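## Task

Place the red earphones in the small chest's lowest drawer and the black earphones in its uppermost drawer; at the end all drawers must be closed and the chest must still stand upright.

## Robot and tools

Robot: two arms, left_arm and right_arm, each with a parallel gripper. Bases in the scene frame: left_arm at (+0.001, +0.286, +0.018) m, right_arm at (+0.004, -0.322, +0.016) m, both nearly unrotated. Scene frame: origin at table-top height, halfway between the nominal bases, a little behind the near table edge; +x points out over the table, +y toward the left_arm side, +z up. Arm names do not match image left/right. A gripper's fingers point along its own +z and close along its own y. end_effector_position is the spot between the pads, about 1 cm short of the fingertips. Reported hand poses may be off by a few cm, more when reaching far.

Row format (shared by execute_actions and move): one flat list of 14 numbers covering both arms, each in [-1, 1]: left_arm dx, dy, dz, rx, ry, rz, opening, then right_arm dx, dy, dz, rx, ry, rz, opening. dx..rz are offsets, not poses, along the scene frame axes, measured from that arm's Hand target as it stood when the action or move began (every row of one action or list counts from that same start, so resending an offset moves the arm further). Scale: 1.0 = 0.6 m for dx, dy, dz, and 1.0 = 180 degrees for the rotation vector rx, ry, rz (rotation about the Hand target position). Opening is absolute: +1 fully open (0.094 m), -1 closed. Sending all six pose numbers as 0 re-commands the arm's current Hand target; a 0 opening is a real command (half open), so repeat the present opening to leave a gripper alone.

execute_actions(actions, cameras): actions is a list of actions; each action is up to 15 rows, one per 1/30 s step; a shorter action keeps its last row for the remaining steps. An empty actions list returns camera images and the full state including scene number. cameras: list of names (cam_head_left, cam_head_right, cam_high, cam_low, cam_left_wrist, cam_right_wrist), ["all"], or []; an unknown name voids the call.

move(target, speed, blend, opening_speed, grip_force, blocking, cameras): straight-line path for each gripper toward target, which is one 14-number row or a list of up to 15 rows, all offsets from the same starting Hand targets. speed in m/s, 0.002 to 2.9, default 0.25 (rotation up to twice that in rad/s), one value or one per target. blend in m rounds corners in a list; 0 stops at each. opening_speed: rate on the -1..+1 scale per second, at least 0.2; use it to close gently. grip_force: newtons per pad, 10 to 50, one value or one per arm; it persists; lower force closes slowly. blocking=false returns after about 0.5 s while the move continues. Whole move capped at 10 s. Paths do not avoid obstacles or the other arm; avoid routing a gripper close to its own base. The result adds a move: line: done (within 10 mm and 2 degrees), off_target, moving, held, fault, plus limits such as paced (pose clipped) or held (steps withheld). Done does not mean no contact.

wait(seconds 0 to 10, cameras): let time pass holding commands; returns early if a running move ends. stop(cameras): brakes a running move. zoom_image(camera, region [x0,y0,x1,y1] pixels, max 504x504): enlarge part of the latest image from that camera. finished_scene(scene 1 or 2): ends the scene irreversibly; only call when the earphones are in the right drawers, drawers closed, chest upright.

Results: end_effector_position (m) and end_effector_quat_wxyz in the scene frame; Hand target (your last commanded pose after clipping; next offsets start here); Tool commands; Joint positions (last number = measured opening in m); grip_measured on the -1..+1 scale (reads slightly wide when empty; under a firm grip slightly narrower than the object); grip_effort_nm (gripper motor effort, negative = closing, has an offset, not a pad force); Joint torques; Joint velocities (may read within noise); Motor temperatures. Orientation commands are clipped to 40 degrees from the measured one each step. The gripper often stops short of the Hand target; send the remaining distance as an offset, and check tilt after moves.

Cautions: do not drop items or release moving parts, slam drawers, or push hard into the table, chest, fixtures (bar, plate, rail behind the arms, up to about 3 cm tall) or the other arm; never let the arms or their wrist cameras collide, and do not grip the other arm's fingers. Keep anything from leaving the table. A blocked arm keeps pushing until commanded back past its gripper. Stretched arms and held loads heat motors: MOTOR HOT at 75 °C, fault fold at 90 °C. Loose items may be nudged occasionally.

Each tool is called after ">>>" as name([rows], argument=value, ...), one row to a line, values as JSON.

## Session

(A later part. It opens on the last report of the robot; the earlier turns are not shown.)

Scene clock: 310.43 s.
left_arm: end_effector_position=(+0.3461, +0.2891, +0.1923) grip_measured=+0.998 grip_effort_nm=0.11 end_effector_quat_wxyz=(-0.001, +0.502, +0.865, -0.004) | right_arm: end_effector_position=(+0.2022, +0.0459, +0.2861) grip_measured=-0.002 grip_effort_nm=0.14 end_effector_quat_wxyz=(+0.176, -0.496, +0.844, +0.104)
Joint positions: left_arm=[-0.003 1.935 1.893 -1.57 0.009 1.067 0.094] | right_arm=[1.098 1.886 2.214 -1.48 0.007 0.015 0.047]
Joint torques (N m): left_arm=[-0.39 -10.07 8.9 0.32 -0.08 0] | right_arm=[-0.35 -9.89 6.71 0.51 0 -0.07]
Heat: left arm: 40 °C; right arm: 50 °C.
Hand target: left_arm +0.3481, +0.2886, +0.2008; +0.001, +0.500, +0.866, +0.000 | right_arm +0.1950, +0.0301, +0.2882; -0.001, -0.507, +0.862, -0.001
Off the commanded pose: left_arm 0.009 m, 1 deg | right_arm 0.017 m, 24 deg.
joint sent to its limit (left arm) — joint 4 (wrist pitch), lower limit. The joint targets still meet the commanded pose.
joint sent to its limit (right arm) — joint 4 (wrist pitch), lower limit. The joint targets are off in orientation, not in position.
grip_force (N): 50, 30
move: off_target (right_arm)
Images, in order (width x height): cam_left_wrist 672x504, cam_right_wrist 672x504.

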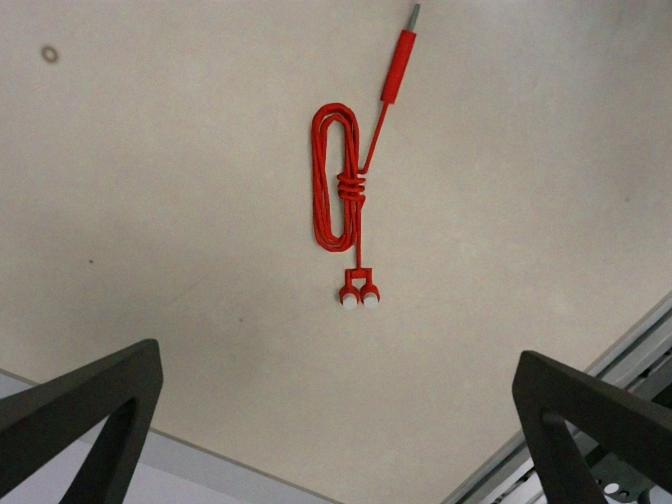

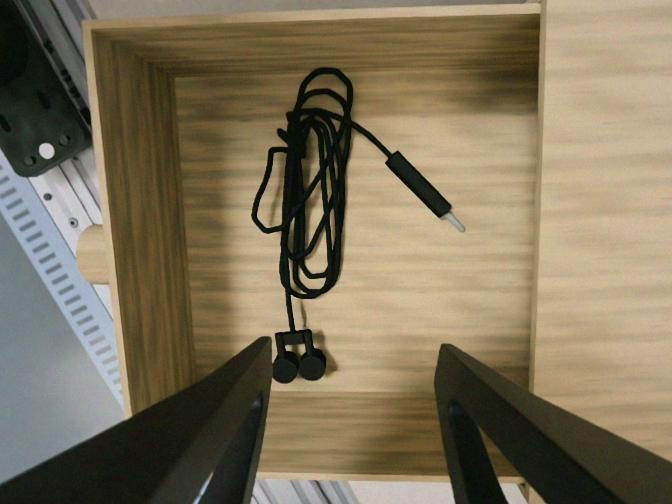

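>>> move([
  [-0.247,-0.031,0.167,-0.174,-0.1836,0.174,1,0.1,-0.5,0,0,0,-0.25,1],
  [-0.402,-0.327,0.107,-0.174,-0.1836,0.174,1,0.1,-0.5,0,0,0,-0.25,1],
  [-0.402,-0.327,-0.043,-0.174,-0.1836,0.174,1,0.1,-0.5,0,0,0,-0.25,1],
], blend=[0,0.03,0], speed=[0.3,0.25,0.15], cameras=["cam_left_wrist"])

>>> move([
  [0,0,0,0,0,0,-0.6,0,0,0,0,0,0,1],
  [0.234,-0.12,0,0,0,0,-0.6,0,0,0,0,0,0,1],
  [0.234,-0.12,0,0,0,0,1,0,0,0,0,0,0,1],
], opening_speed=1.5, speed=0.1, cameras=["cam_left_wrist","cam_high"])

Scene clock: 335.13 s.
left_arm: end_effector_position=(+0.1050, +0.0917, +0.1775) grip_measured=+0.998 grip_effort_nm=0.11 end_effector_quat_wxyz=(+0.365, +0.222, +0.900, -0.090) | right_arm: end_effector_position=(+0.2758, -0.2630, +0.2957) grip_measured=+0.998 grip_effort_nm=0.14 end_effector_quat_wxyz=(+0.207, -0.132, +0.969, +0.018)
Joint positions: left_arm=[-1.539 0.894 0.782 -1.009 -0.611 -0.901 0.094] | right_arm=[0.215 1.351 1.683 -1.48 -0.015 -0.069 0.094]
Joint torques (N m): left_arm=[-0.53 -0.92 6.75 1.67 -0.72 -0.08] | right_arm=[-0.29 -5.44 4.25 0.53 0.12 -0.13]
Motor temperatures (°C): left_arm=[27 37 40 34 24 24 25] | right_arm=[24 49 41 33 25 22 23]
Heat: left arm: 40 °C; right arm: 49 °C.
Hand target: left_arm +0.1068, +0.0925, +0.1750; +0.372, +0.215, +0.899, -0.088 | right_arm +0.2550, -0.2699, +0.2882; -0.001, -0.139, +0.990, +0.000
Off the commanded pose: left_arm 0.003 m, 1 deg | right_arm 0.023 m, 24 deg.
joint sent to its limit (right arm) — joint 4 (wrist pitch), lower limit. The joint targets are off in orientation, not in position.
grip_force (N): 50, 30
move: off_target (right_arm)
Images, in order (width x height): cam_left_wrist 672x504.

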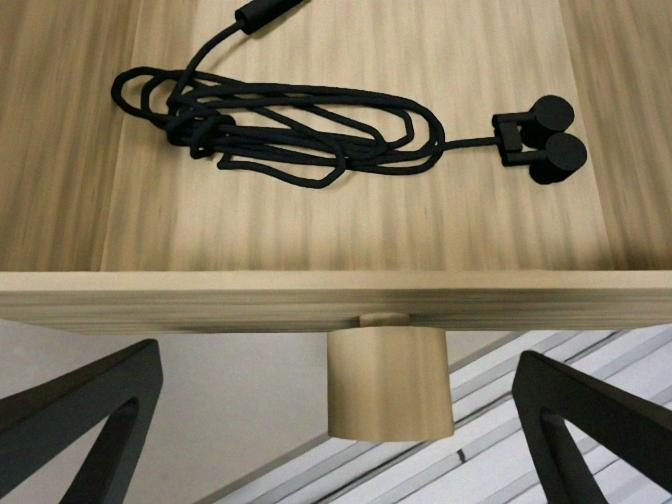

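Scene clock: 339.67 s.
left_arm: end_effector_position=(+0.2412, +0.0231, +0.1722) grip_measured=+0.998 grip_effort_nm=0.11 end_effector_quat_wxyz=(+0.367, +0.215, +0.901, -0.088) | right_arm: end_effector_position=(+0.2758, -0.2630, +0.2957) grip_measured=+0.998 grip_effort_nm=0.14 end_effector_quat_wxyz=(+0.207, -0.132, +0.969, +0.018)
Joint positions: left_arm=[-0.988 1.32 0.931 -0.498 -0.318 -0.395 0.094] | right_arm=[0.215 1.351 1.683 -1.48 -0.015 -0.069 0.094]
Joint torques (N m): left_arm=[0.79 -3.51 9.74 2.26 -0.27 0.26] | right_arm=[-0.29 -5.46 4.22 0.53 0.11 -0.13]
Heat: left arm: 40 °C; right arm: 47 °C.
Hand target: left_arm +0.2472, +0.0204, +0.1750; +0.372, +0.215, +0.899, -0.088 | right_arm +0.2550, -0.2699, +0.2882; -0.001, -0.139, +0.990, +0.000
Off the commanded pose: left_arm 0.007 m, 1 deg | right_arm 0.023 m, 24 deg.
joint sent to its limit (right arm) — joint 4 (wrist pitch), lower limit. The joint targets are off in orientation, not in position.
grip_force (N): 50, 30
move: off_target (right_arm)
Images, in order (width x height): cam_high 672x504, cam_left_wrist 672x504.

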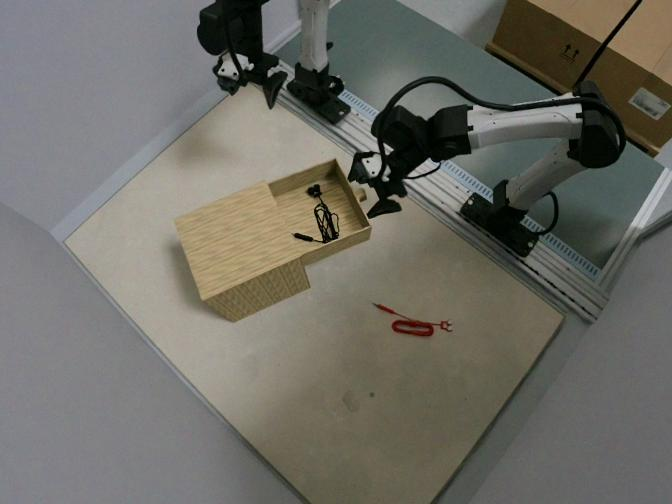

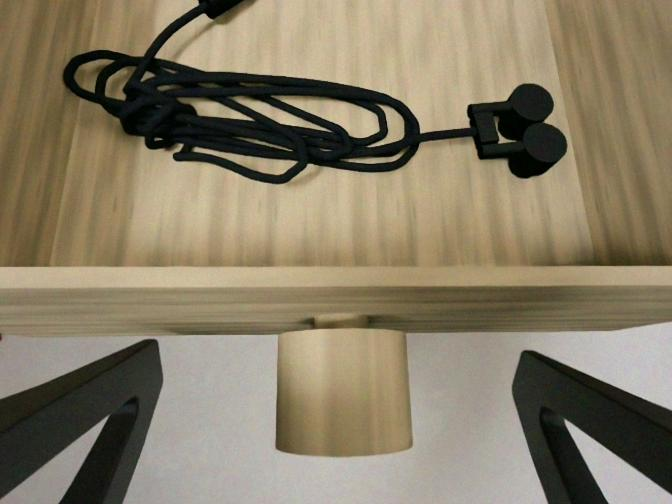

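>>> move([
  [-0.067,0.034,0.0,0,0,0,1,0,0,0,0,0,0,1],
  [-0.067,0.034,0.0,0,0,0,-0.9,0,0,0,0,0,0,1],
  [0.045,-0.023,0,0,0,0,-0.9,0,0,0,0,0,0,1],
], speed=0.06, cameras=["cam_left_wrist","cam_high"])

Scene clock: 375.63 s.
left_arm: end_effector_position=(+0.2616, +0.0164, +0.1613) grip_measured=-0.898 grip_effort_nm=-0.12 end_effector_quat_wxyz=(+0.352, +0.219, +0.907, -0.078) | right_arm: end_effector_position=(+0.2758, -0.2630, +0.2957) grip_measured=+0.998 grip_effort_nm=0.14 end_effector_quat_wxyz=(+0.207, -0.132, +0.969, +0.018)
Joint positions: left_arm=[-0.94 1.42 0.986 -0.48 -0.284 -0.356 0.005] | right_arm=[0.215 1.351 1.683 -1.48 -0.015 -0.069 0.094]
Joint torques (N m): left_arm=[0.84 -4.1 11.75 2.44 -0.3 0.27] | right_arm=[-0.29 -5.44 4.22 0.52 0.11 -0.13]
Motor temperatures (°C): left_arm=[27 34 45 42 24 23 25] | right_arm=[24 41 40 33 25 22 23]
Heat: left arm: 45 °C; right arm: 41 °C.
Hand target: left_arm +0.2742, +0.0066, +0.1750; +0.372, +0.215, +0.899, -0.088 | right_arm +0.2550, -0.2699, +0.2882; -0.001, -0.139, +0.990, +0.000
Off the commanded pose: left_arm 0.021 m, 3 deg | right_arm 0.023 m, 24 deg.
joint sent to its limit (right arm) — joint 4 (wrist pitch), lower limit. The joint targets are off in orientation, not in position.
grip_force (N): 50, 30
move: off_target (left_arm, right_arm)
Images, in order (width x height): cam_high 672x504, cam_left_wrist 672x504.

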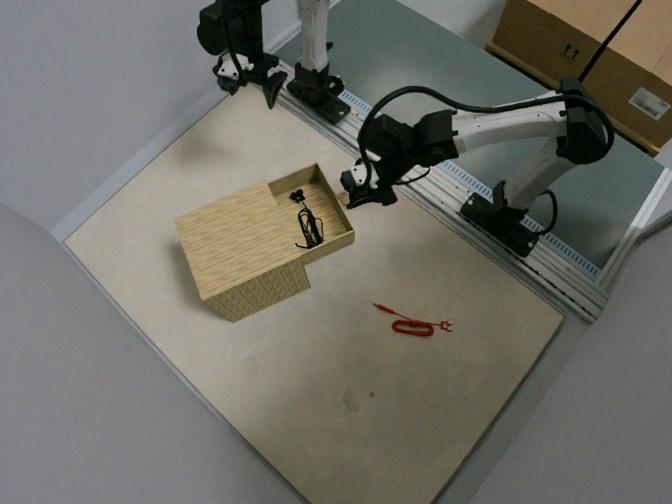

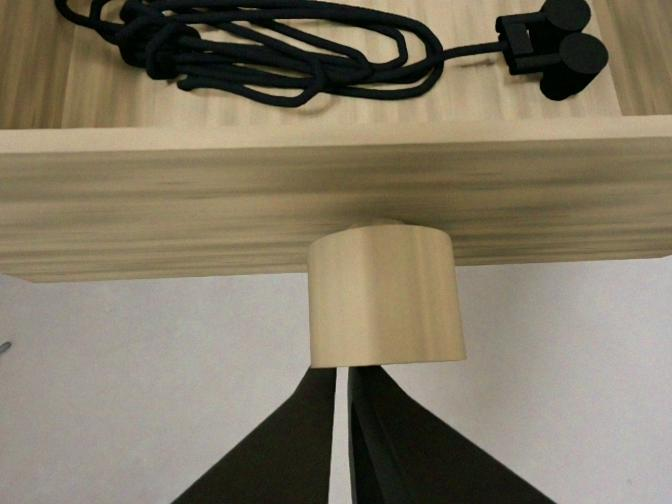

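>>> move(target=[0.087,-0.051,0.015,0,0,0,-0.9,0,0,0,0,0,0,1], speed=0.06, cameras=["cam_left_wrist","cam_high"])

Scene clock: 398.70 s.
left_arm: end_effector_position=(+0.3146, -0.0163, +0.1743) grip_measured=-0.898 grip_effort_nm=-0.12 end_effector_quat_wxyz=(+0.357, +0.216, +0.905, -0.081) | right_arm: end_effector_position=(+0.2758, -0.2630, +0.2957) grip_measured=+0.998 grip_effort_nm=0.14 end_effector_quat_wxyz=(+0.207, -0.132, +0.969, +0.018)
Joint positions: left_arm=[-0.872 1.628 1.217 -0.476 -0.244 -0.304 0.005] | right_arm=[0.215 1.351 1.683 -1.48 -0.015 -0.069 0.094]
Joint torques (N m): left_arm=[0.81 -5.7 11.79 2.39 -0.21 0.26] | right_arm=[-0.27 -5.46 4.23 0.53 0.11 -0.13]
Heat: left arm: 45 °C; right arm: 40 °C.
Hand target: left_arm +0.3264, -0.0240, +0.1840; +0.372, +0.215, +0.899, -0.088 | right_arm +0.2550, -0.2699, +0.2882; -0.001, -0.139, +0.990, +0.000
Off the commanded pose: left_arm 0.017 m, 2 deg | right_arm 0.023 m, 24 deg.
joint sent to its limit (right arm) — joint 4 (wrist pitch), lower limit. The joint targets are off in orientation, not in position.
grip_force (N): 50, 30
move: off_target (left_arm, right_arm)
Images, in order (width x height): cam_high 672x504, cam_left_wrist 672x504.

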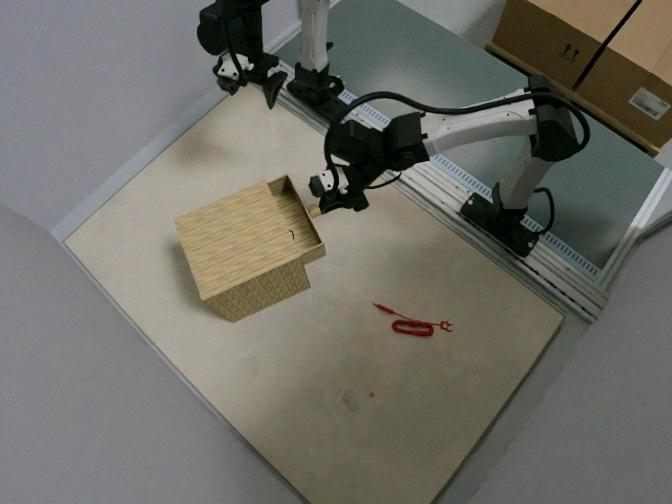

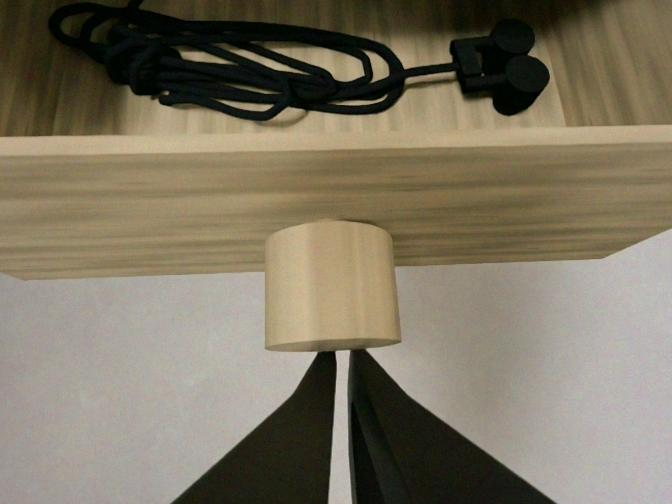

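>>> move(target=[0.087,-0.045,-0.003,0,0,0,-0.9,0,0,0,0,0,0,1], speed=0.06, cameras=["cam_left_wrist","cam_high","cam_head_right"])

Scene clock: 408.97 s.
left_arm: end_effector_position=(+0.3610, -0.0449, +0.1715) grip_measured=-0.898 grip_effort_nm=-0.12 end_effector_quat_wxyz=(+0.350, +0.220, +0.907, -0.083) | right_arm: end_effector_position=(+0.2758, -0.2630, +0.2957) grip_measured=+0.998 grip_effort_nm=0.14 end_effector_quat_wxyz=(+0.207, -0.132, +0.969, +0.018)
Joint positions: left_arm=[-0.824 1.83 1.443 -0.501 -0.201 -0.264 0.005] | right_arm=[0.215 1.351 1.683 -1.48 -0.015 -0.069 0.094]
Joint torques (N m): left_arm=[1.31 -7.19 12.19 2.51 -0.27 0.29] | right_arm=[-0.28 -5.44 4.25 0.53 0.11 -0.13]
Heat: left arm: 47 °C; right arm: 39 °C.
Hand target: left_arm +0.3786, -0.0510, +0.1822; +0.372, +0.215, +0.899, -0.088 | right_arm +0.2550, -0.2699, +0.2882; -0.001, -0.139, +0.990, +0.000
Off the commanded pose: left_arm 0.022 m, 3 deg | right_arm 0.023 m, 24 deg.
joint sent to its limit (right arm) — joint 4 (wrist pitch), lower limit. The joint targets are off in orientation, not in position.
grip_force (N): 50, 30
move: off_target (left_arm, right_arm)
Images, in order (width x height): cam_head_right 672x504, cam_high 672x504, cam_left_wrist 672x504.

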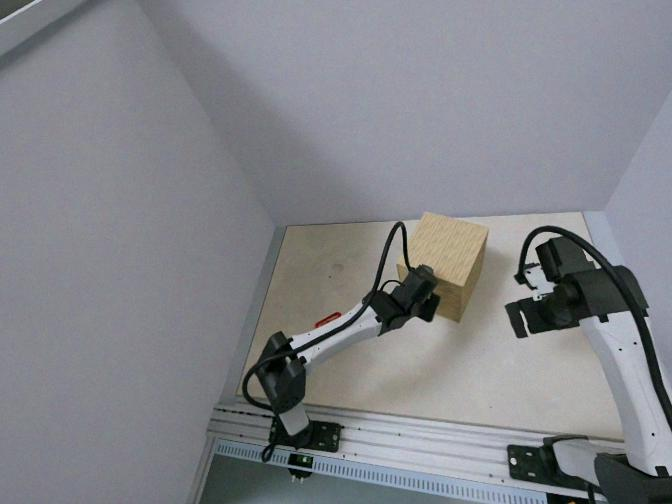

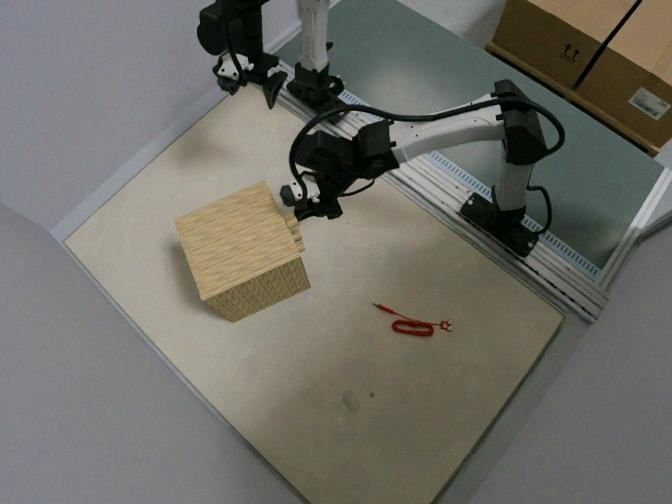

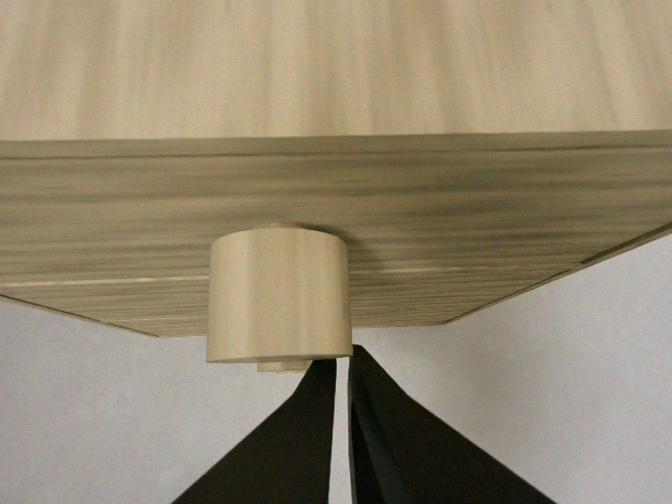

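>>> move([
  [-0.10,0.07,0,0,0,0,-0.9,0,0,0,0,0,0,1],
  [-0.10,0.07,0,0,0,0,1,0,0,0,0,0,0,1],
  [-0.10,0.07,-0.21,0,0,0,1,0,0,0,0,0,0,1],
], blend=[0.02,0.02,0], speed=0.2, cameras=["cam_left_wrist","cam_head_left"])

Scene clock: 423.17 s.
left_arm: end_effector_position=(+0.3184, -0.0113, +0.0643) grip_measured=+0.998 grip_effort_nm=0.11 end_effector_quat_wxyz=(+0.371, +0.220, +0.897, -0.096) | right_arm: end_effector_position=(+0.2758, -0.2630, +0.2957) grip_measured=+0.998 grip_effort_nm=0.14 end_effector_quat_wxyz=(+0.207, -0.132, +0.969, +0.018)
Joint positions: left_arm=[-0.856 1.77 0.869 0.062 -0.22 -0.28 0.094] | right_arm=[0.215 1.351 1.683 -1.48 -0.015 -0.069 0.094]
Joint torques (N m): left_arm=[-0.42 -6.19 6.45 2.45 -0.42 0.02] | right_arm=[-0.28 -5.45 4.23 0.53 0.11 -0.13]
Motor temperatures (°C): left_arm=[27 35 50 46 24 23 25] | right_arm=[24 39 38 32 25 22 23]
Heat: left arm: 50 °C; right arm: 39 °C.
Hand target: left_arm +0.3186, -0.0091, +0.0563; +0.372, +0.215, +0.899, -0.089 | right_arm +0.2550, -0.2699, +0.2882; -0.001, -0.139, +0.990, +0.000
Off the commanded pose: left_arm 0.008 m, 1 deg | right_arm 0.023 m, 24 deg.
joint sent to its limit (right arm) — joint 4 (wrist pitch), lower limit. The joint targets are off in orientation, not in position.
grip_force (N): 50, 30
move: off_target (right_arm); blend cut to 0 m at target 2
Images, in order (width x height): cam_head_left 672x504, cam_left_wrist 672x504.

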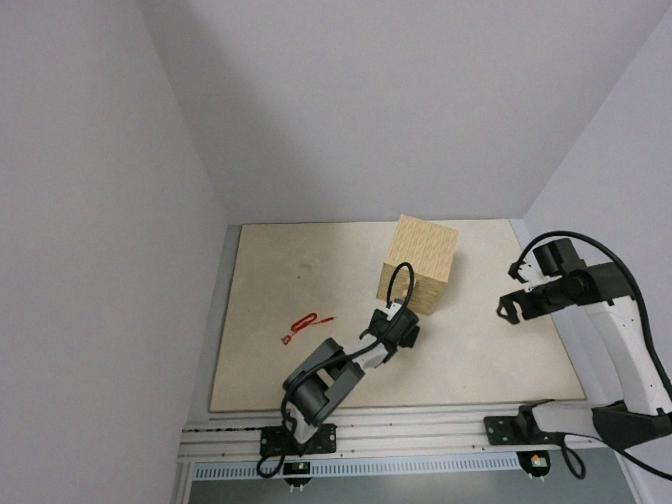

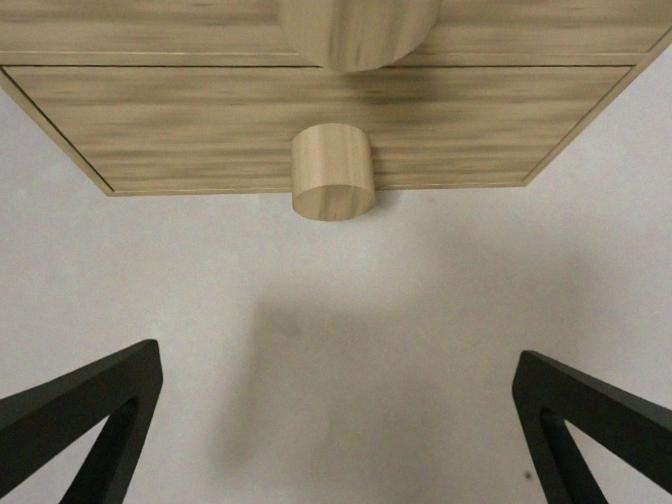

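>>> move([
  [0.105,-0.054,-0.04,0,0,0,1,0,0,0,0,0,0,1],
  [0.105,-0.054,-0.04,0,0,0,-0.6,0,0,0,0,0,0,1],
  [-0.110,0.056,-0.04,0,0,0,-0.6,0,0,0,0,0,0,1],
], opening_speed=1.5, speed=0.12, cameras=["cam_left_wrist","cam_high","cam_head_left"])

Scene clock: 437.27 s.
left_arm: end_effector_position=(+0.2515, +0.0189, +0.0260) grip_measured=-0.448 grip_effort_nm=-1.04 end_effector_quat_wxyz=(+0.360, +0.227, +0.900, -0.095) | right_arm: end_effector_position=(+0.2758, -0.2630, +0.2957) grip_measured=+0.998 grip_effort_nm=0.14 end_effector_quat_wxyz=(+0.207, -0.132, +0.969, +0.018)
Joint positions: left_arm=[-0.966 1.662 0.568 0.212 -0.279 -0.362 0.026] | right_arm=[0.215 1.351 1.683 -1.48 -0.015 -0.069 0.094]
Joint torques (N m): left_arm=[-0.23 -8.7 5.33 2.07 -0.58 -0.02] | right_arm=[-0.28 -5.45 4.23 0.52 0.11 -0.13]
Heat: left arm: 47 °C; right arm: 38 °C.
Hand target: left_arm +0.2525, +0.0247, +0.0322; +0.372, +0.215, +0.899, -0.088 | right_arm +0.2550, -0.2699, +0.2882; -0.001, -0.139, +0.990, +0.000
Off the commanded pose: left_arm 0.009 m, 2 deg | right_arm 0.023 m, 24 deg.
joint sent to its limit (right arm) — joint 4 (wrist pitch), lower limit. The joint targets are off in orientation, not in position.
grip_force (N): 50, 30
move: off_target (right_arm); target 2's new opening was sent with left_arm's hand 0.012 m and 1 deg from that target
Images, in order (width x height): cam_head_left 672x504, cam_high 672x504, cam_left_wrist 672x504.

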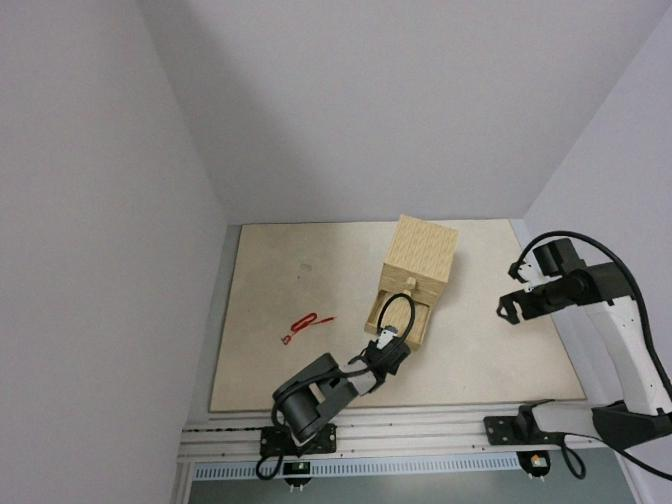

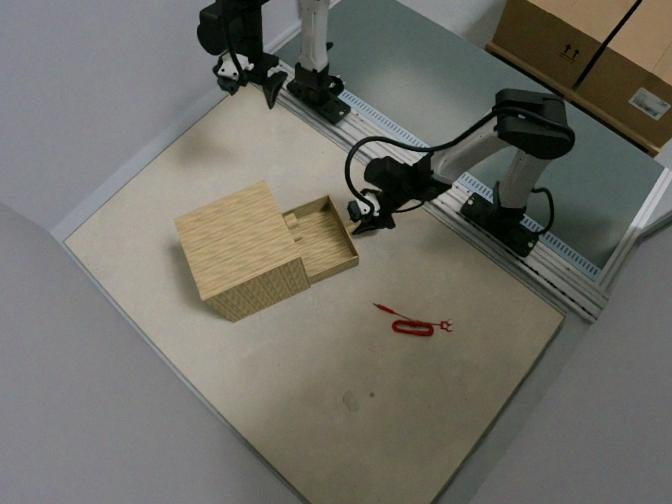

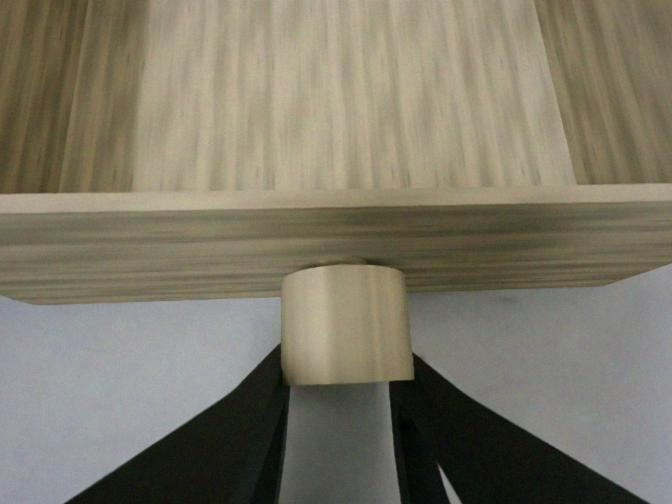

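>>> move([
  [-0.037,0.019,0.005,0,0,0,-0.6,0,0,0,0,0,0,1],
  [-0.037,0.019,0.005,0,0,0,1,0,0,0,0,0,0,1],
  [-0.037,0.019,0.25,0,0,0,1,0,0,0,0,0,0,1],
  [0.136,0.474,0.113,0.174,0.1836,-0.174,1,0,0,0,0,0,0,1],
], blend=[0,0,0.04,0], speed=[0.12,0.12,0.25,0.25], cameras=["cam_left_wrist","cam_high","cam_head_right"])

Scene clock: 467.97 s.
left_arm: end_effector_position=(+0.3270, +0.3067, +0.0997) grip_measured=+0.998 grip_effort_nm=0.11 end_effector_quat_wxyz=(+0.001, +0.494, +0.870, -0.004) | right_arm: end_effector_position=(+0.2758, -0.2630, +0.2957) grip_measured=+0.998 grip_effort_nm=0.14 end_effector_quat_wxyz=(+0.207, -0.132, +0.969, +0.018)
Joint positions: left_arm=[0.05 1.844 1.406 -1.17 0.008 1.101 0.094] | right_arm=[0.215 1.351 1.683 -1.48 -0.015 -0.069 0.094]
Joint torques (N m): left_arm=[0.14 -6.28 9.92 0.35 -0.11 0.28] | right_arm=[-0.31 -5.45 4.25 0.53 0.11 -0.13]
Motor temperatures (°C): left_arm=[27 38 43 42 24 23 27] | right_arm=[24 38 38 31 25 22 23]
Heat: left arm: 43 °C; right arm: 38 °C.
Hand target: left_arm +0.3342, +0.3091, +0.1000; +0.001, +0.500, +0.866, +0.001 | right_arm +0.2550, -0.2699, +0.2882; -0.001, -0.139, +0.990, +0.000
Off the commanded pose: left_arm 0.008 m, 1 deg | right_arm 0.023 m, 24 deg.
joint sent to its limit (right arm) — joint 4 (wrist pitch), lower limit. The joint targets are off in orientation, not in position.
grip_force (N): 50, 30
move: off_target (right_arm); target 2's new opening was sent with left_arm's hand 0.010 m and 3 deg from that target
Images, in order (width x height): cam_head_right 672x504, cam_high 672x504, cam_left_wrist 672x504.

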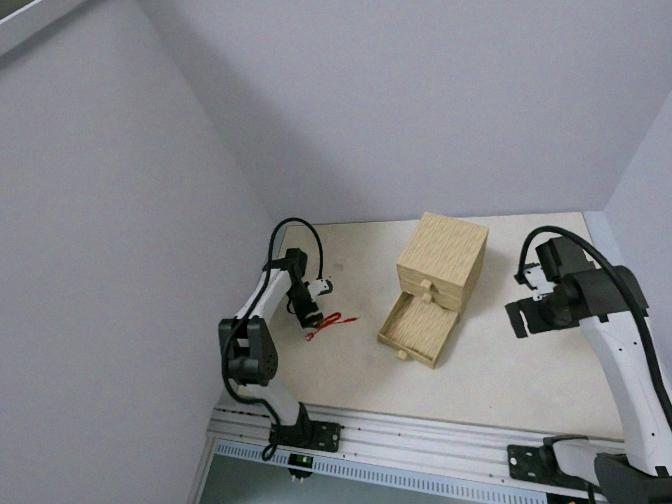

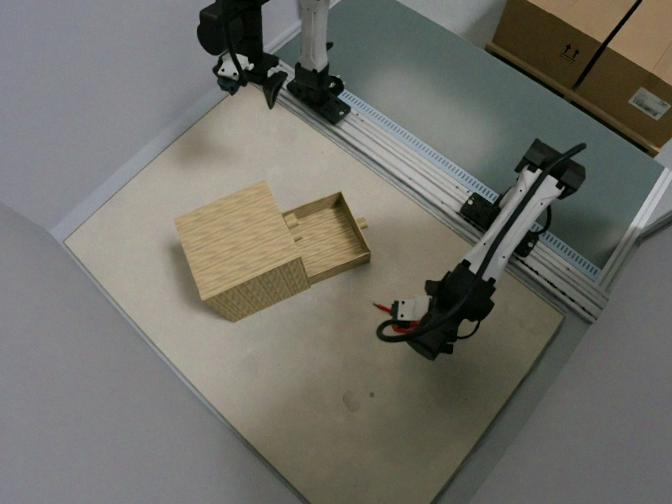

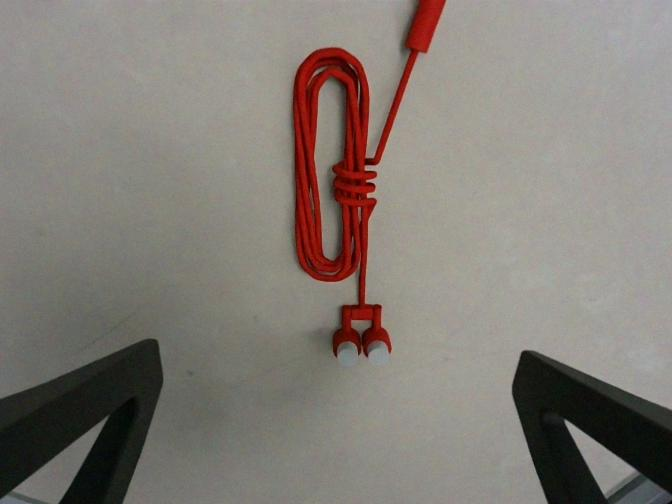

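>>> move([
  [0,0,-0.157,0,0,0,1,0,0,0,0,0,0,1],
  [0,0,-0.157,0,0,0,-1,0,0,0,0,0,0,1],
  [0,0,0.25,0,0,0,-1,0,0,0,0,0,0,1],
], opening_speed=1.2, speed=[0.2,0.2,0.3], grip_force=[30,30], cameras=["cam_left_wrist","cam_high"])

Scene clock: 484.80 s.
left_arm: end_effector_position=(+0.3339, +0.3076, +0.2412) grip_measured=-0.893 grip_effort_nm=-0.67 end_effector_quat_wxyz=(+0.062, +0.493, +0.867, +0.039) | right_arm: end_effector_position=(+0.2758, -0.2630, +0.2957) grip_measured=+0.998 grip_effort_nm=0.14 end_effector_quat_wxyz=(+0.207, -0.132, +0.969, +0.018)
Joint positions: left_arm=[0.05 1.788 1.898 -1.569 0.005 1.102 0.005] | right_arm=[0.215 1.351 1.683 -1.48 -0.015 -0.069 0.094]
Joint torques (N m): left_arm=[0.2 -8.77 8.87 0.74 -0.04 0.27] | right_arm=[-0.27 -5.45 4.23 0.53 0.11 -0.12]
Heat: left arm: 43 °C; right arm: 38 °C.
Hand target: left_arm +0.3343, +0.3091, +0.2500; +0.001, +0.500, +0.866, +0.001 | right_arm +0.2550, -0.2699, +0.2882; -0.001, -0.139, +0.990, +0.000
Off the commanded pose: left_arm 0.009 m, 8 deg | right_arm 0.023 m, 24 deg.
joint sent to its limit (left arm) — joint 4 (wrist pitch), lower limit. The joint targets are off in orientation, not in position.
joint sent to its limit (right arm) — joint 4 (wrist pitch), lower limit. The joint targets are off in orientation, not in position.
grip_force (N): 30, 30
move: off_target (left_arm, right_arm)
Images, in order (width x height): cam_high 672x504, cam_left_wrist 672x504.

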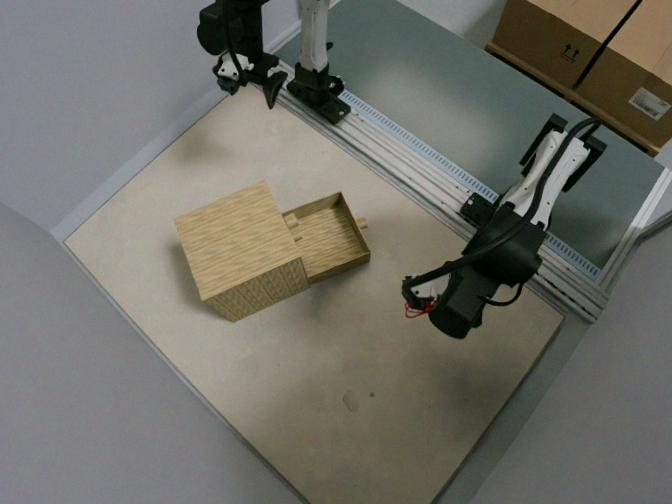

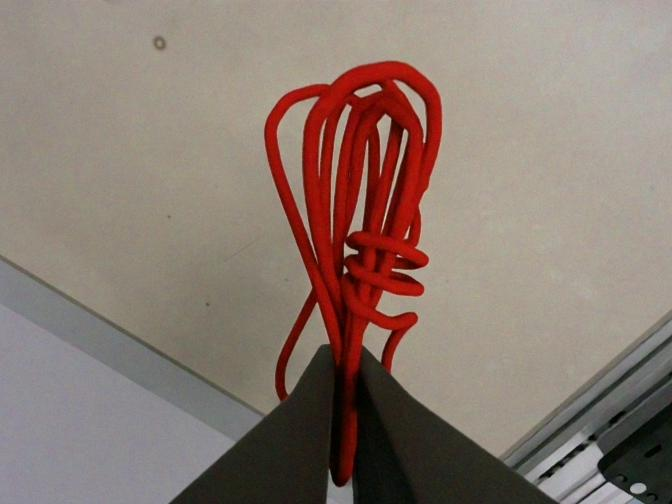

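>>> move([
  [-0.058,-0.555,0,0,0,-0.317,-1,0,0,0,0,0,0,1],
  [-0.058,-0.555,-0.23,0,0,-0.317,-1,0,0,0,0,0,0,1],
], speed=[0.25,0.15], cameras=["cam_left_wrist","cam_high","cam_head_right"])

Scene clock: 497.73 s.
left_arm: end_effector_position=(+0.2994, -0.0212, +0.1230) grip_measured=-0.893 grip_effort_nm=-0.66 end_effector_quat_wxyz=(+0.007, +0.848, +0.530, +0.004) | right_arm: end_effector_position=(+0.2758, -0.2630, +0.2957) grip_measured=+0.998 grip_effort_nm=0.14 end_effector_quat_wxyz=(+0.207, -0.132, +0.969, +0.018)
Joint positions: left_arm=[-0.803 2.226 2.067 -1.419 0.022 1.241 0.005] | right_arm=[0.215 1.351 1.683 -1.48 -0.015 -0.069 0.094]
Joint torques (N m): left_arm=[-0.24 -9.69 6.69 0.62 0.06 0.28] | right_arm=[-0.29 -5.45 4.23 0.53 0.11 -0.13]
Motor temperatures (°C): left_arm=[27 38 43 37 24 23 26] | right_arm=[24 37 37 31 25 22 23]
Heat: left arm: 43 °C; right arm: 37 °C.
Hand target: left_arm +0.2994, -0.0239, +0.1119; +0.001, +0.853, +0.522, +0.000 | right_arm +0.2550, -0.2699, +0.2882; -0.001, -0.139, +0.990, +0.000
Off the commanded pose: left_arm 0.011 m, 1 deg | right_arm 0.023 m, 24 deg.
joint sent to its limit (right arm) — joint 4 (wrist pitch), lower limit. The joint targets are off in orientation, not in position.
grip_force (N): 30, 30
move: off_target (left_arm, right_arm)
Images, in order (width x height): cam_head_right 672x504, cam_high 672x504, cam_left_wrist 672x504.

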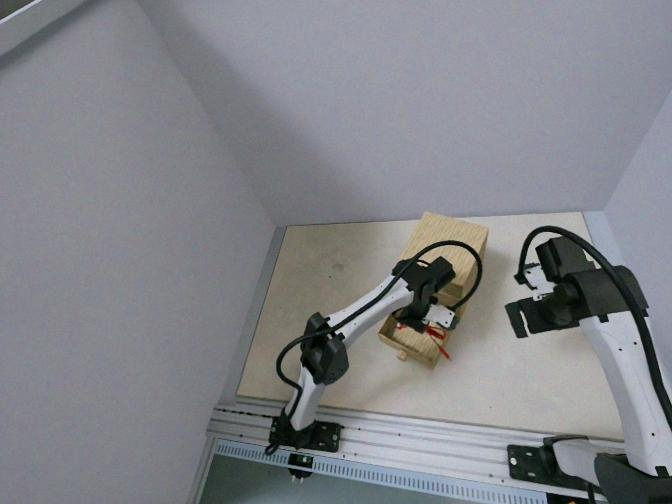

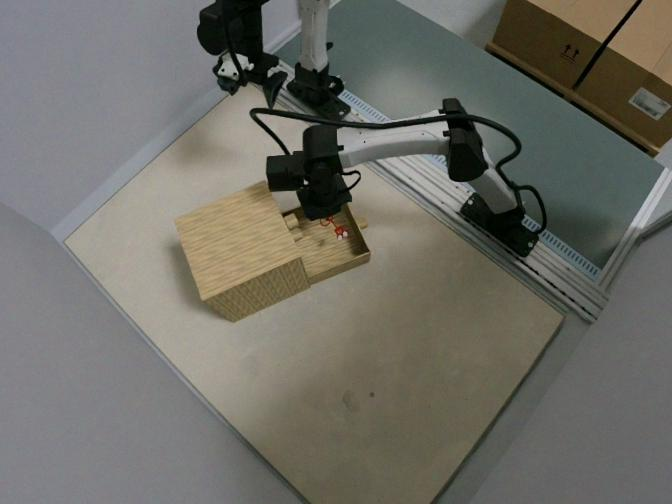

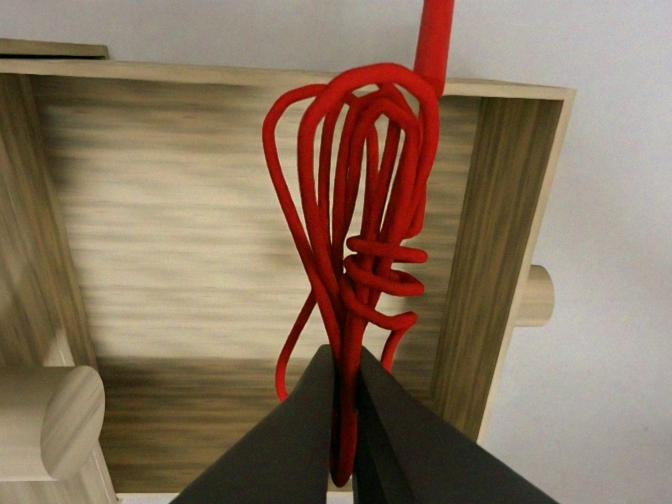

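>>> move([
  [-0.009,0.08,0.05,0,0,0.183,-1,0,0,0,0,0,0,1],
  [-0.009,0.08,-0.09,0,0,0.183,-1,0,0,0,0,0,0,1],
], speed=[0.2,0.1], cameras=["cam_left_wrist","cam_high"])

Scene clock: 518.63 s.
left_arm: end_effector_position=(+0.2959, +0.0207, +0.0601) grip_measured=-0.893 grip_effort_nm=-0.67 end_effector_quat_wxyz=(+0.003, +0.676, +0.737, +0.002) | right_arm: end_effector_position=(+0.2758, -0.2630, +0.2957) grip_measured=+0.998 grip_effort_nm=0.14 end_effector_quat_wxyz=(+0.207, -0.132, +0.969, +0.018)
Joint positions: left_arm=[-0.738 2.115 1.64 -1.114 0.022 0.764 0.005] | right_arm=[0.215 1.351 1.683 -1.48 -0.015 -0.069 0.094]
Joint torques (N m): left_arm=[0.34 -11.38 5.49 0.53 0.01 -0.02] | right_arm=[-0.28 -5.45 4.23 0.53 0.11 -0.13]
Heat: left arm: 41 °C; right arm: 37 °C.
Hand target: left_arm +0.2940, +0.0241, +0.0580; +0.001, +0.670, +0.743, +0.000 | right_arm +0.2550, -0.2699, +0.2882; -0.001, -0.139, +0.990, +0.000
Off the commanded pose: left_arm 0.004 m, 1 deg | right_arm 0.023 m, 24 deg.
joint sent to its limit (right arm) — joint 4 (wrist pitch), lower limit. The joint targets are off in orientation, not in position.
grip_force (N): 30, 30
move: off_target (right_arm)
Images, in order (width x height): cam_high 672x504, cam_left_wrist 672x504.

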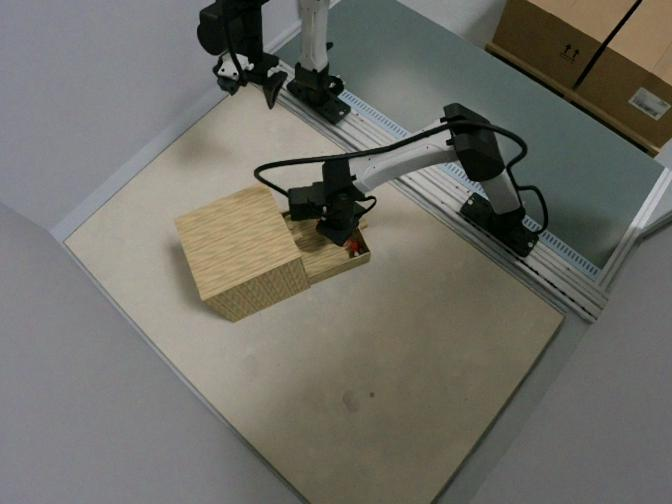

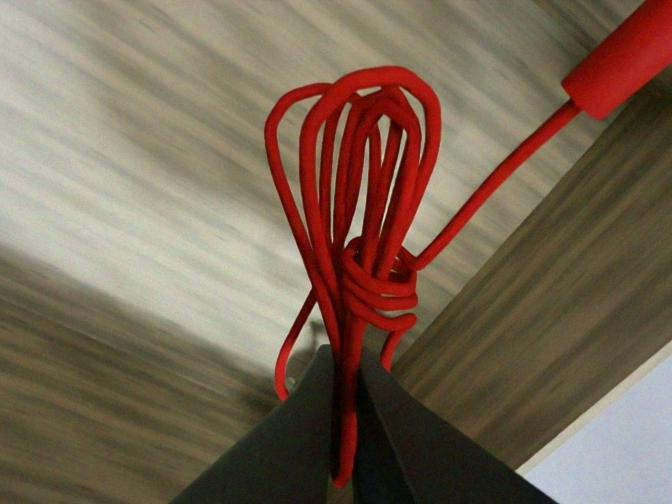

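>>> move([
  [0.003,-0.003,-0.035,0,0,0,-1,0,0,0,0,0,0,1],
  [0.003,-0.003,-0.035,0,0,0,-0.3,0,0,0,0,0,0,1],
  [-0.01,0.015,0.22,0,0,0,-0.3,0,0,0,0,0,0,1],
], speed=[0.1,0.1,0.2], cameras=["cam_left_wrist","cam_high"])

Scene clock: 528.00 s.
left_arm: end_effector_position=(+0.2850, +0.0310, +0.1768) grip_measured=-0.302 grip_effort_nm=0.11 end_effector_quat_wxyz=(-0.003, +0.671, +0.741, +0.001) | right_arm: end_effector_position=(+0.2758, -0.2630, +0.2957) grip_measured=+0.998 grip_effort_nm=0.14 end_effector_quat_wxyz=(+0.207, -0.132, +0.969, +0.018)
Joint positions: left_arm=[-0.729 2.069 2.036 -1.568 0.022 0.761 0.033] | right_arm=[0.215 1.351 1.683 -1.48 -0.015 -0.069 0.094]
Joint torques (N m): left_arm=[0.9 -12.31 8.83 0.34 0 0.18] | right_arm=[-0.28 -5.45 4.22 0.53 0.11 -0.13]
Heat: left arm: 42 °C; right arm: 37 °C.
Hand target: left_arm +0.2880, +0.0330, +0.1900; +0.001, +0.670, +0.742, +0.000 | right_arm +0.2550, -0.2699, +0.2882; -0.001, -0.139, +0.990, +0.000
Off the commanded pose: left_arm 0.014 m, 0 deg | right_arm 0.023 m, 24 deg.
joint sent to its limit (left arm) — joint 4 (wrist pitch), lower limit. The joint targets still meet the commanded pose.
joint sent to its limit (right arm) — joint 4 (wrist pitch), lower limit. The joint targets are off in orientation, not in position.
grip_force (N): 30, 30
move: off_target (left_arm, right_arm); target 2's new opening was sent with left_arm's hand 0.023 m and 4 deg from that target
Images, in order (width x height): cam_high 672x504, cam_left_wrist 672x504.

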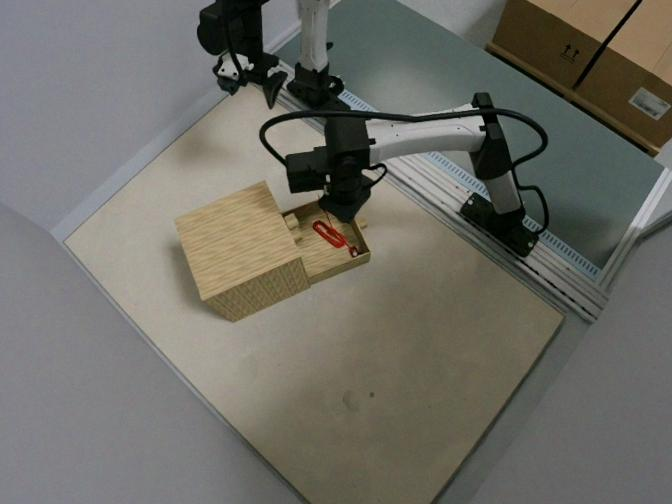

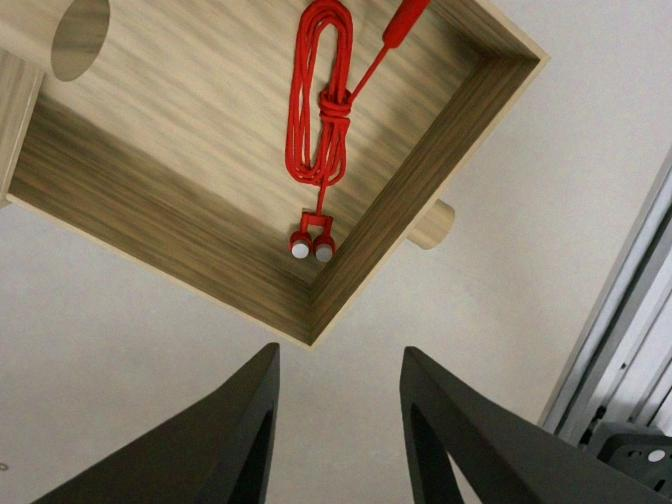

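>>> move(target=[-0.213,0.15,0.1,-0.214,-0.147,0.301,-0.9,0,0,0,0,0,0,1], cameras=["cam_left_wrist","cam_head_right","cam_high"])

>>> zoom_image(camera="cam_head_right", region=[350, 200, 510, 380])

Scene clock: 543.37 s.
left_arm: end_effector_position=(+0.1605, +0.1196, +0.2582) grip_measured=-0.898 grip_effort_nm=-0.12 end_effector_quat_wxyz=(+0.378, +0.217, +0.894, -0.101) | right_arm: end_effector_position=(+0.2758, -0.2630, +0.2957) grip_measured=+0.998 grip_effort_nm=0.14 end_effector_quat_wxyz=(+0.207, -0.132, +0.969, +0.018)
Joint positions: left_arm=[-1.055 0.846 1.034 -1.054 -0.353 -0.436 0.005] | right_arm=[0.215 1.351 1.683 -1.48 -0.015 -0.069 0.094]
Joint torques (N m): left_arm=[-0.64 -0.14 6.43 2 -0.46 -0.06] | right_arm=[-0.28 -5.46 4.23 0.53 0.11 -0.13]
Motor temperatures (°C): left_arm=[27 43 41 35 24 23 26] | right_arm=[24 37 37 30 25 22 23]
Heat: left arm: 43 °C; right arm: 37 °C.
Hand target: left_arm +0.1602, +0.1231, +0.2499; +0.372, +0.214, +0.899, -0.088 | right_arm +0.2550, -0.2699, +0.2882; -0.001, -0.139, +0.990, +0.000
Off the commanded pose: left_arm 0.009 m, 2 deg | right_arm 0.023 m, 24 deg.
joint sent to its limit (right arm) — joint 4 (wrist pitch), lower limit. The joint targets are off in orientation, not in position.
grip_force (N): 30, 30
move: off_target (right_arm)
Images, in order (width x height): cam_head_right 672x504, cam_high 672x504, cam_left_wrist 672x504.

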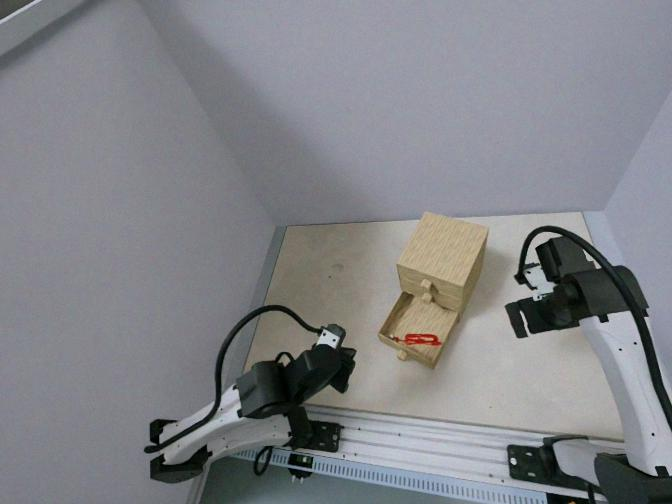

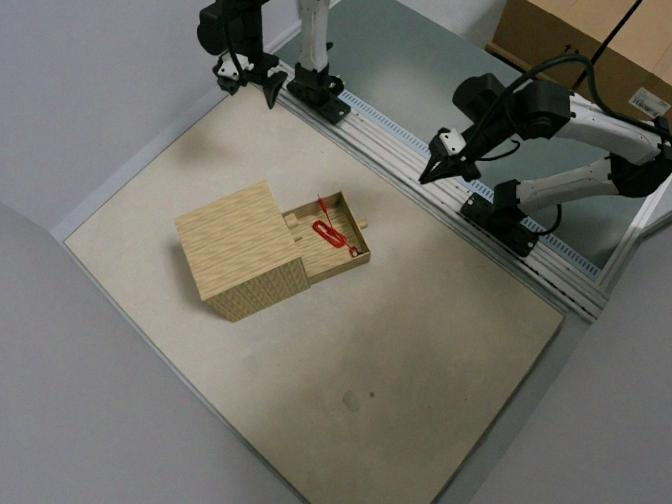

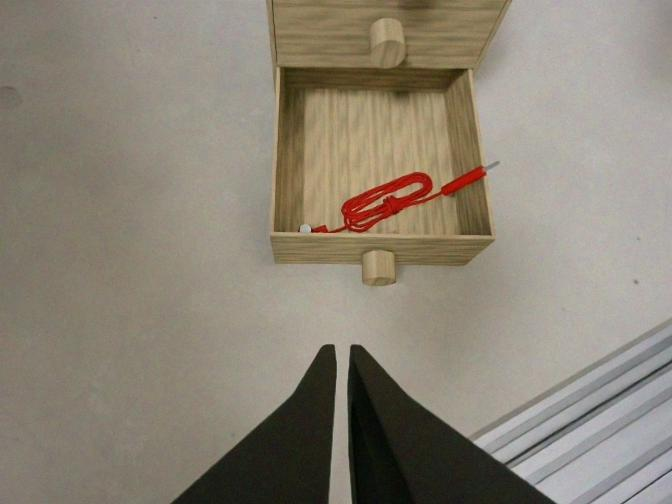

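Scaled by 2.800 from the camera's 672x504 image, which has a finer 960x720 frame.

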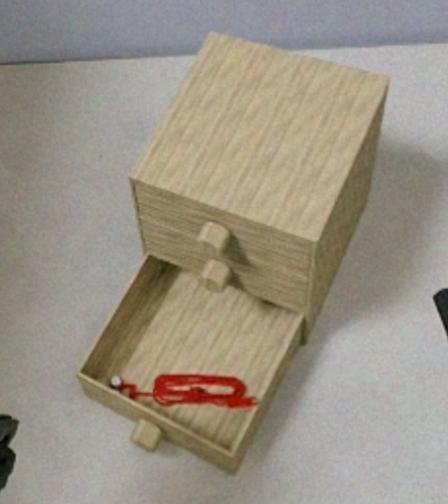

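>>> move(target=[-0.067,0.167,0,0,0,0,-0.9,0.025,0.333,-0.197,0,0,0.433,0], cameras=["cam_right_wrist"])

Scene clock: 564.27 s.
left_arm: end_effector_position=(+0.1223, +0.2224, +0.2538) grip_measured=-0.898 grip_effort_nm=-0.12 end_effector_quat_wxyz=(+0.378, +0.209, +0.897, -0.089) | right_arm: end_effector_position=(+0.2729, -0.0680, +0.1669) grip_measured=+0.002 grip_effort_nm=-0.07 end_effector_quat_wxyz=(-0.011, +0.725, -0.689, -0.002)
Joint positions: left_arm=[-0.33 0.494 1.002 -1.318 0.115 0.093 0.005] | right_arm=[0.771 1.928 1.85 -1.464 -0.006 -0.869 0.047]
Joint torques (N m): left_arm=[0.58 2.32 6.34 2.14 0.04 0.28] | right_arm=[0.38 -8.91 7.68 -0.04 0.07 -0.15]
Motor temperatures (°C): left_arm=[27 38 41 39 24 23 26] | right_arm=[24 37 37 30 25 22 23]
Heat: left arm: 41 °C; right arm: 37 °C.
Hand target: left_arm +0.1200, +0.2232, +0.2499; +0.372, +0.214, +0.899, -0.088 | right_arm +0.2700, -0.0701, +0.1701; +0.000, +0.731, -0.683, +0.001
Off the commanded pose: left_arm 0.005 m, 1 deg | right_arm 0.005 m, 2 deg.
grip_force (N): 30, 30
move: done
Images, in order (width x height): cam_right_wrist 672x504.

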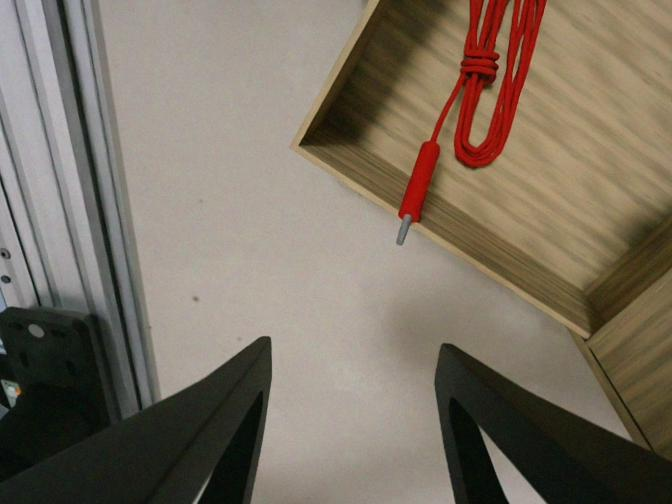

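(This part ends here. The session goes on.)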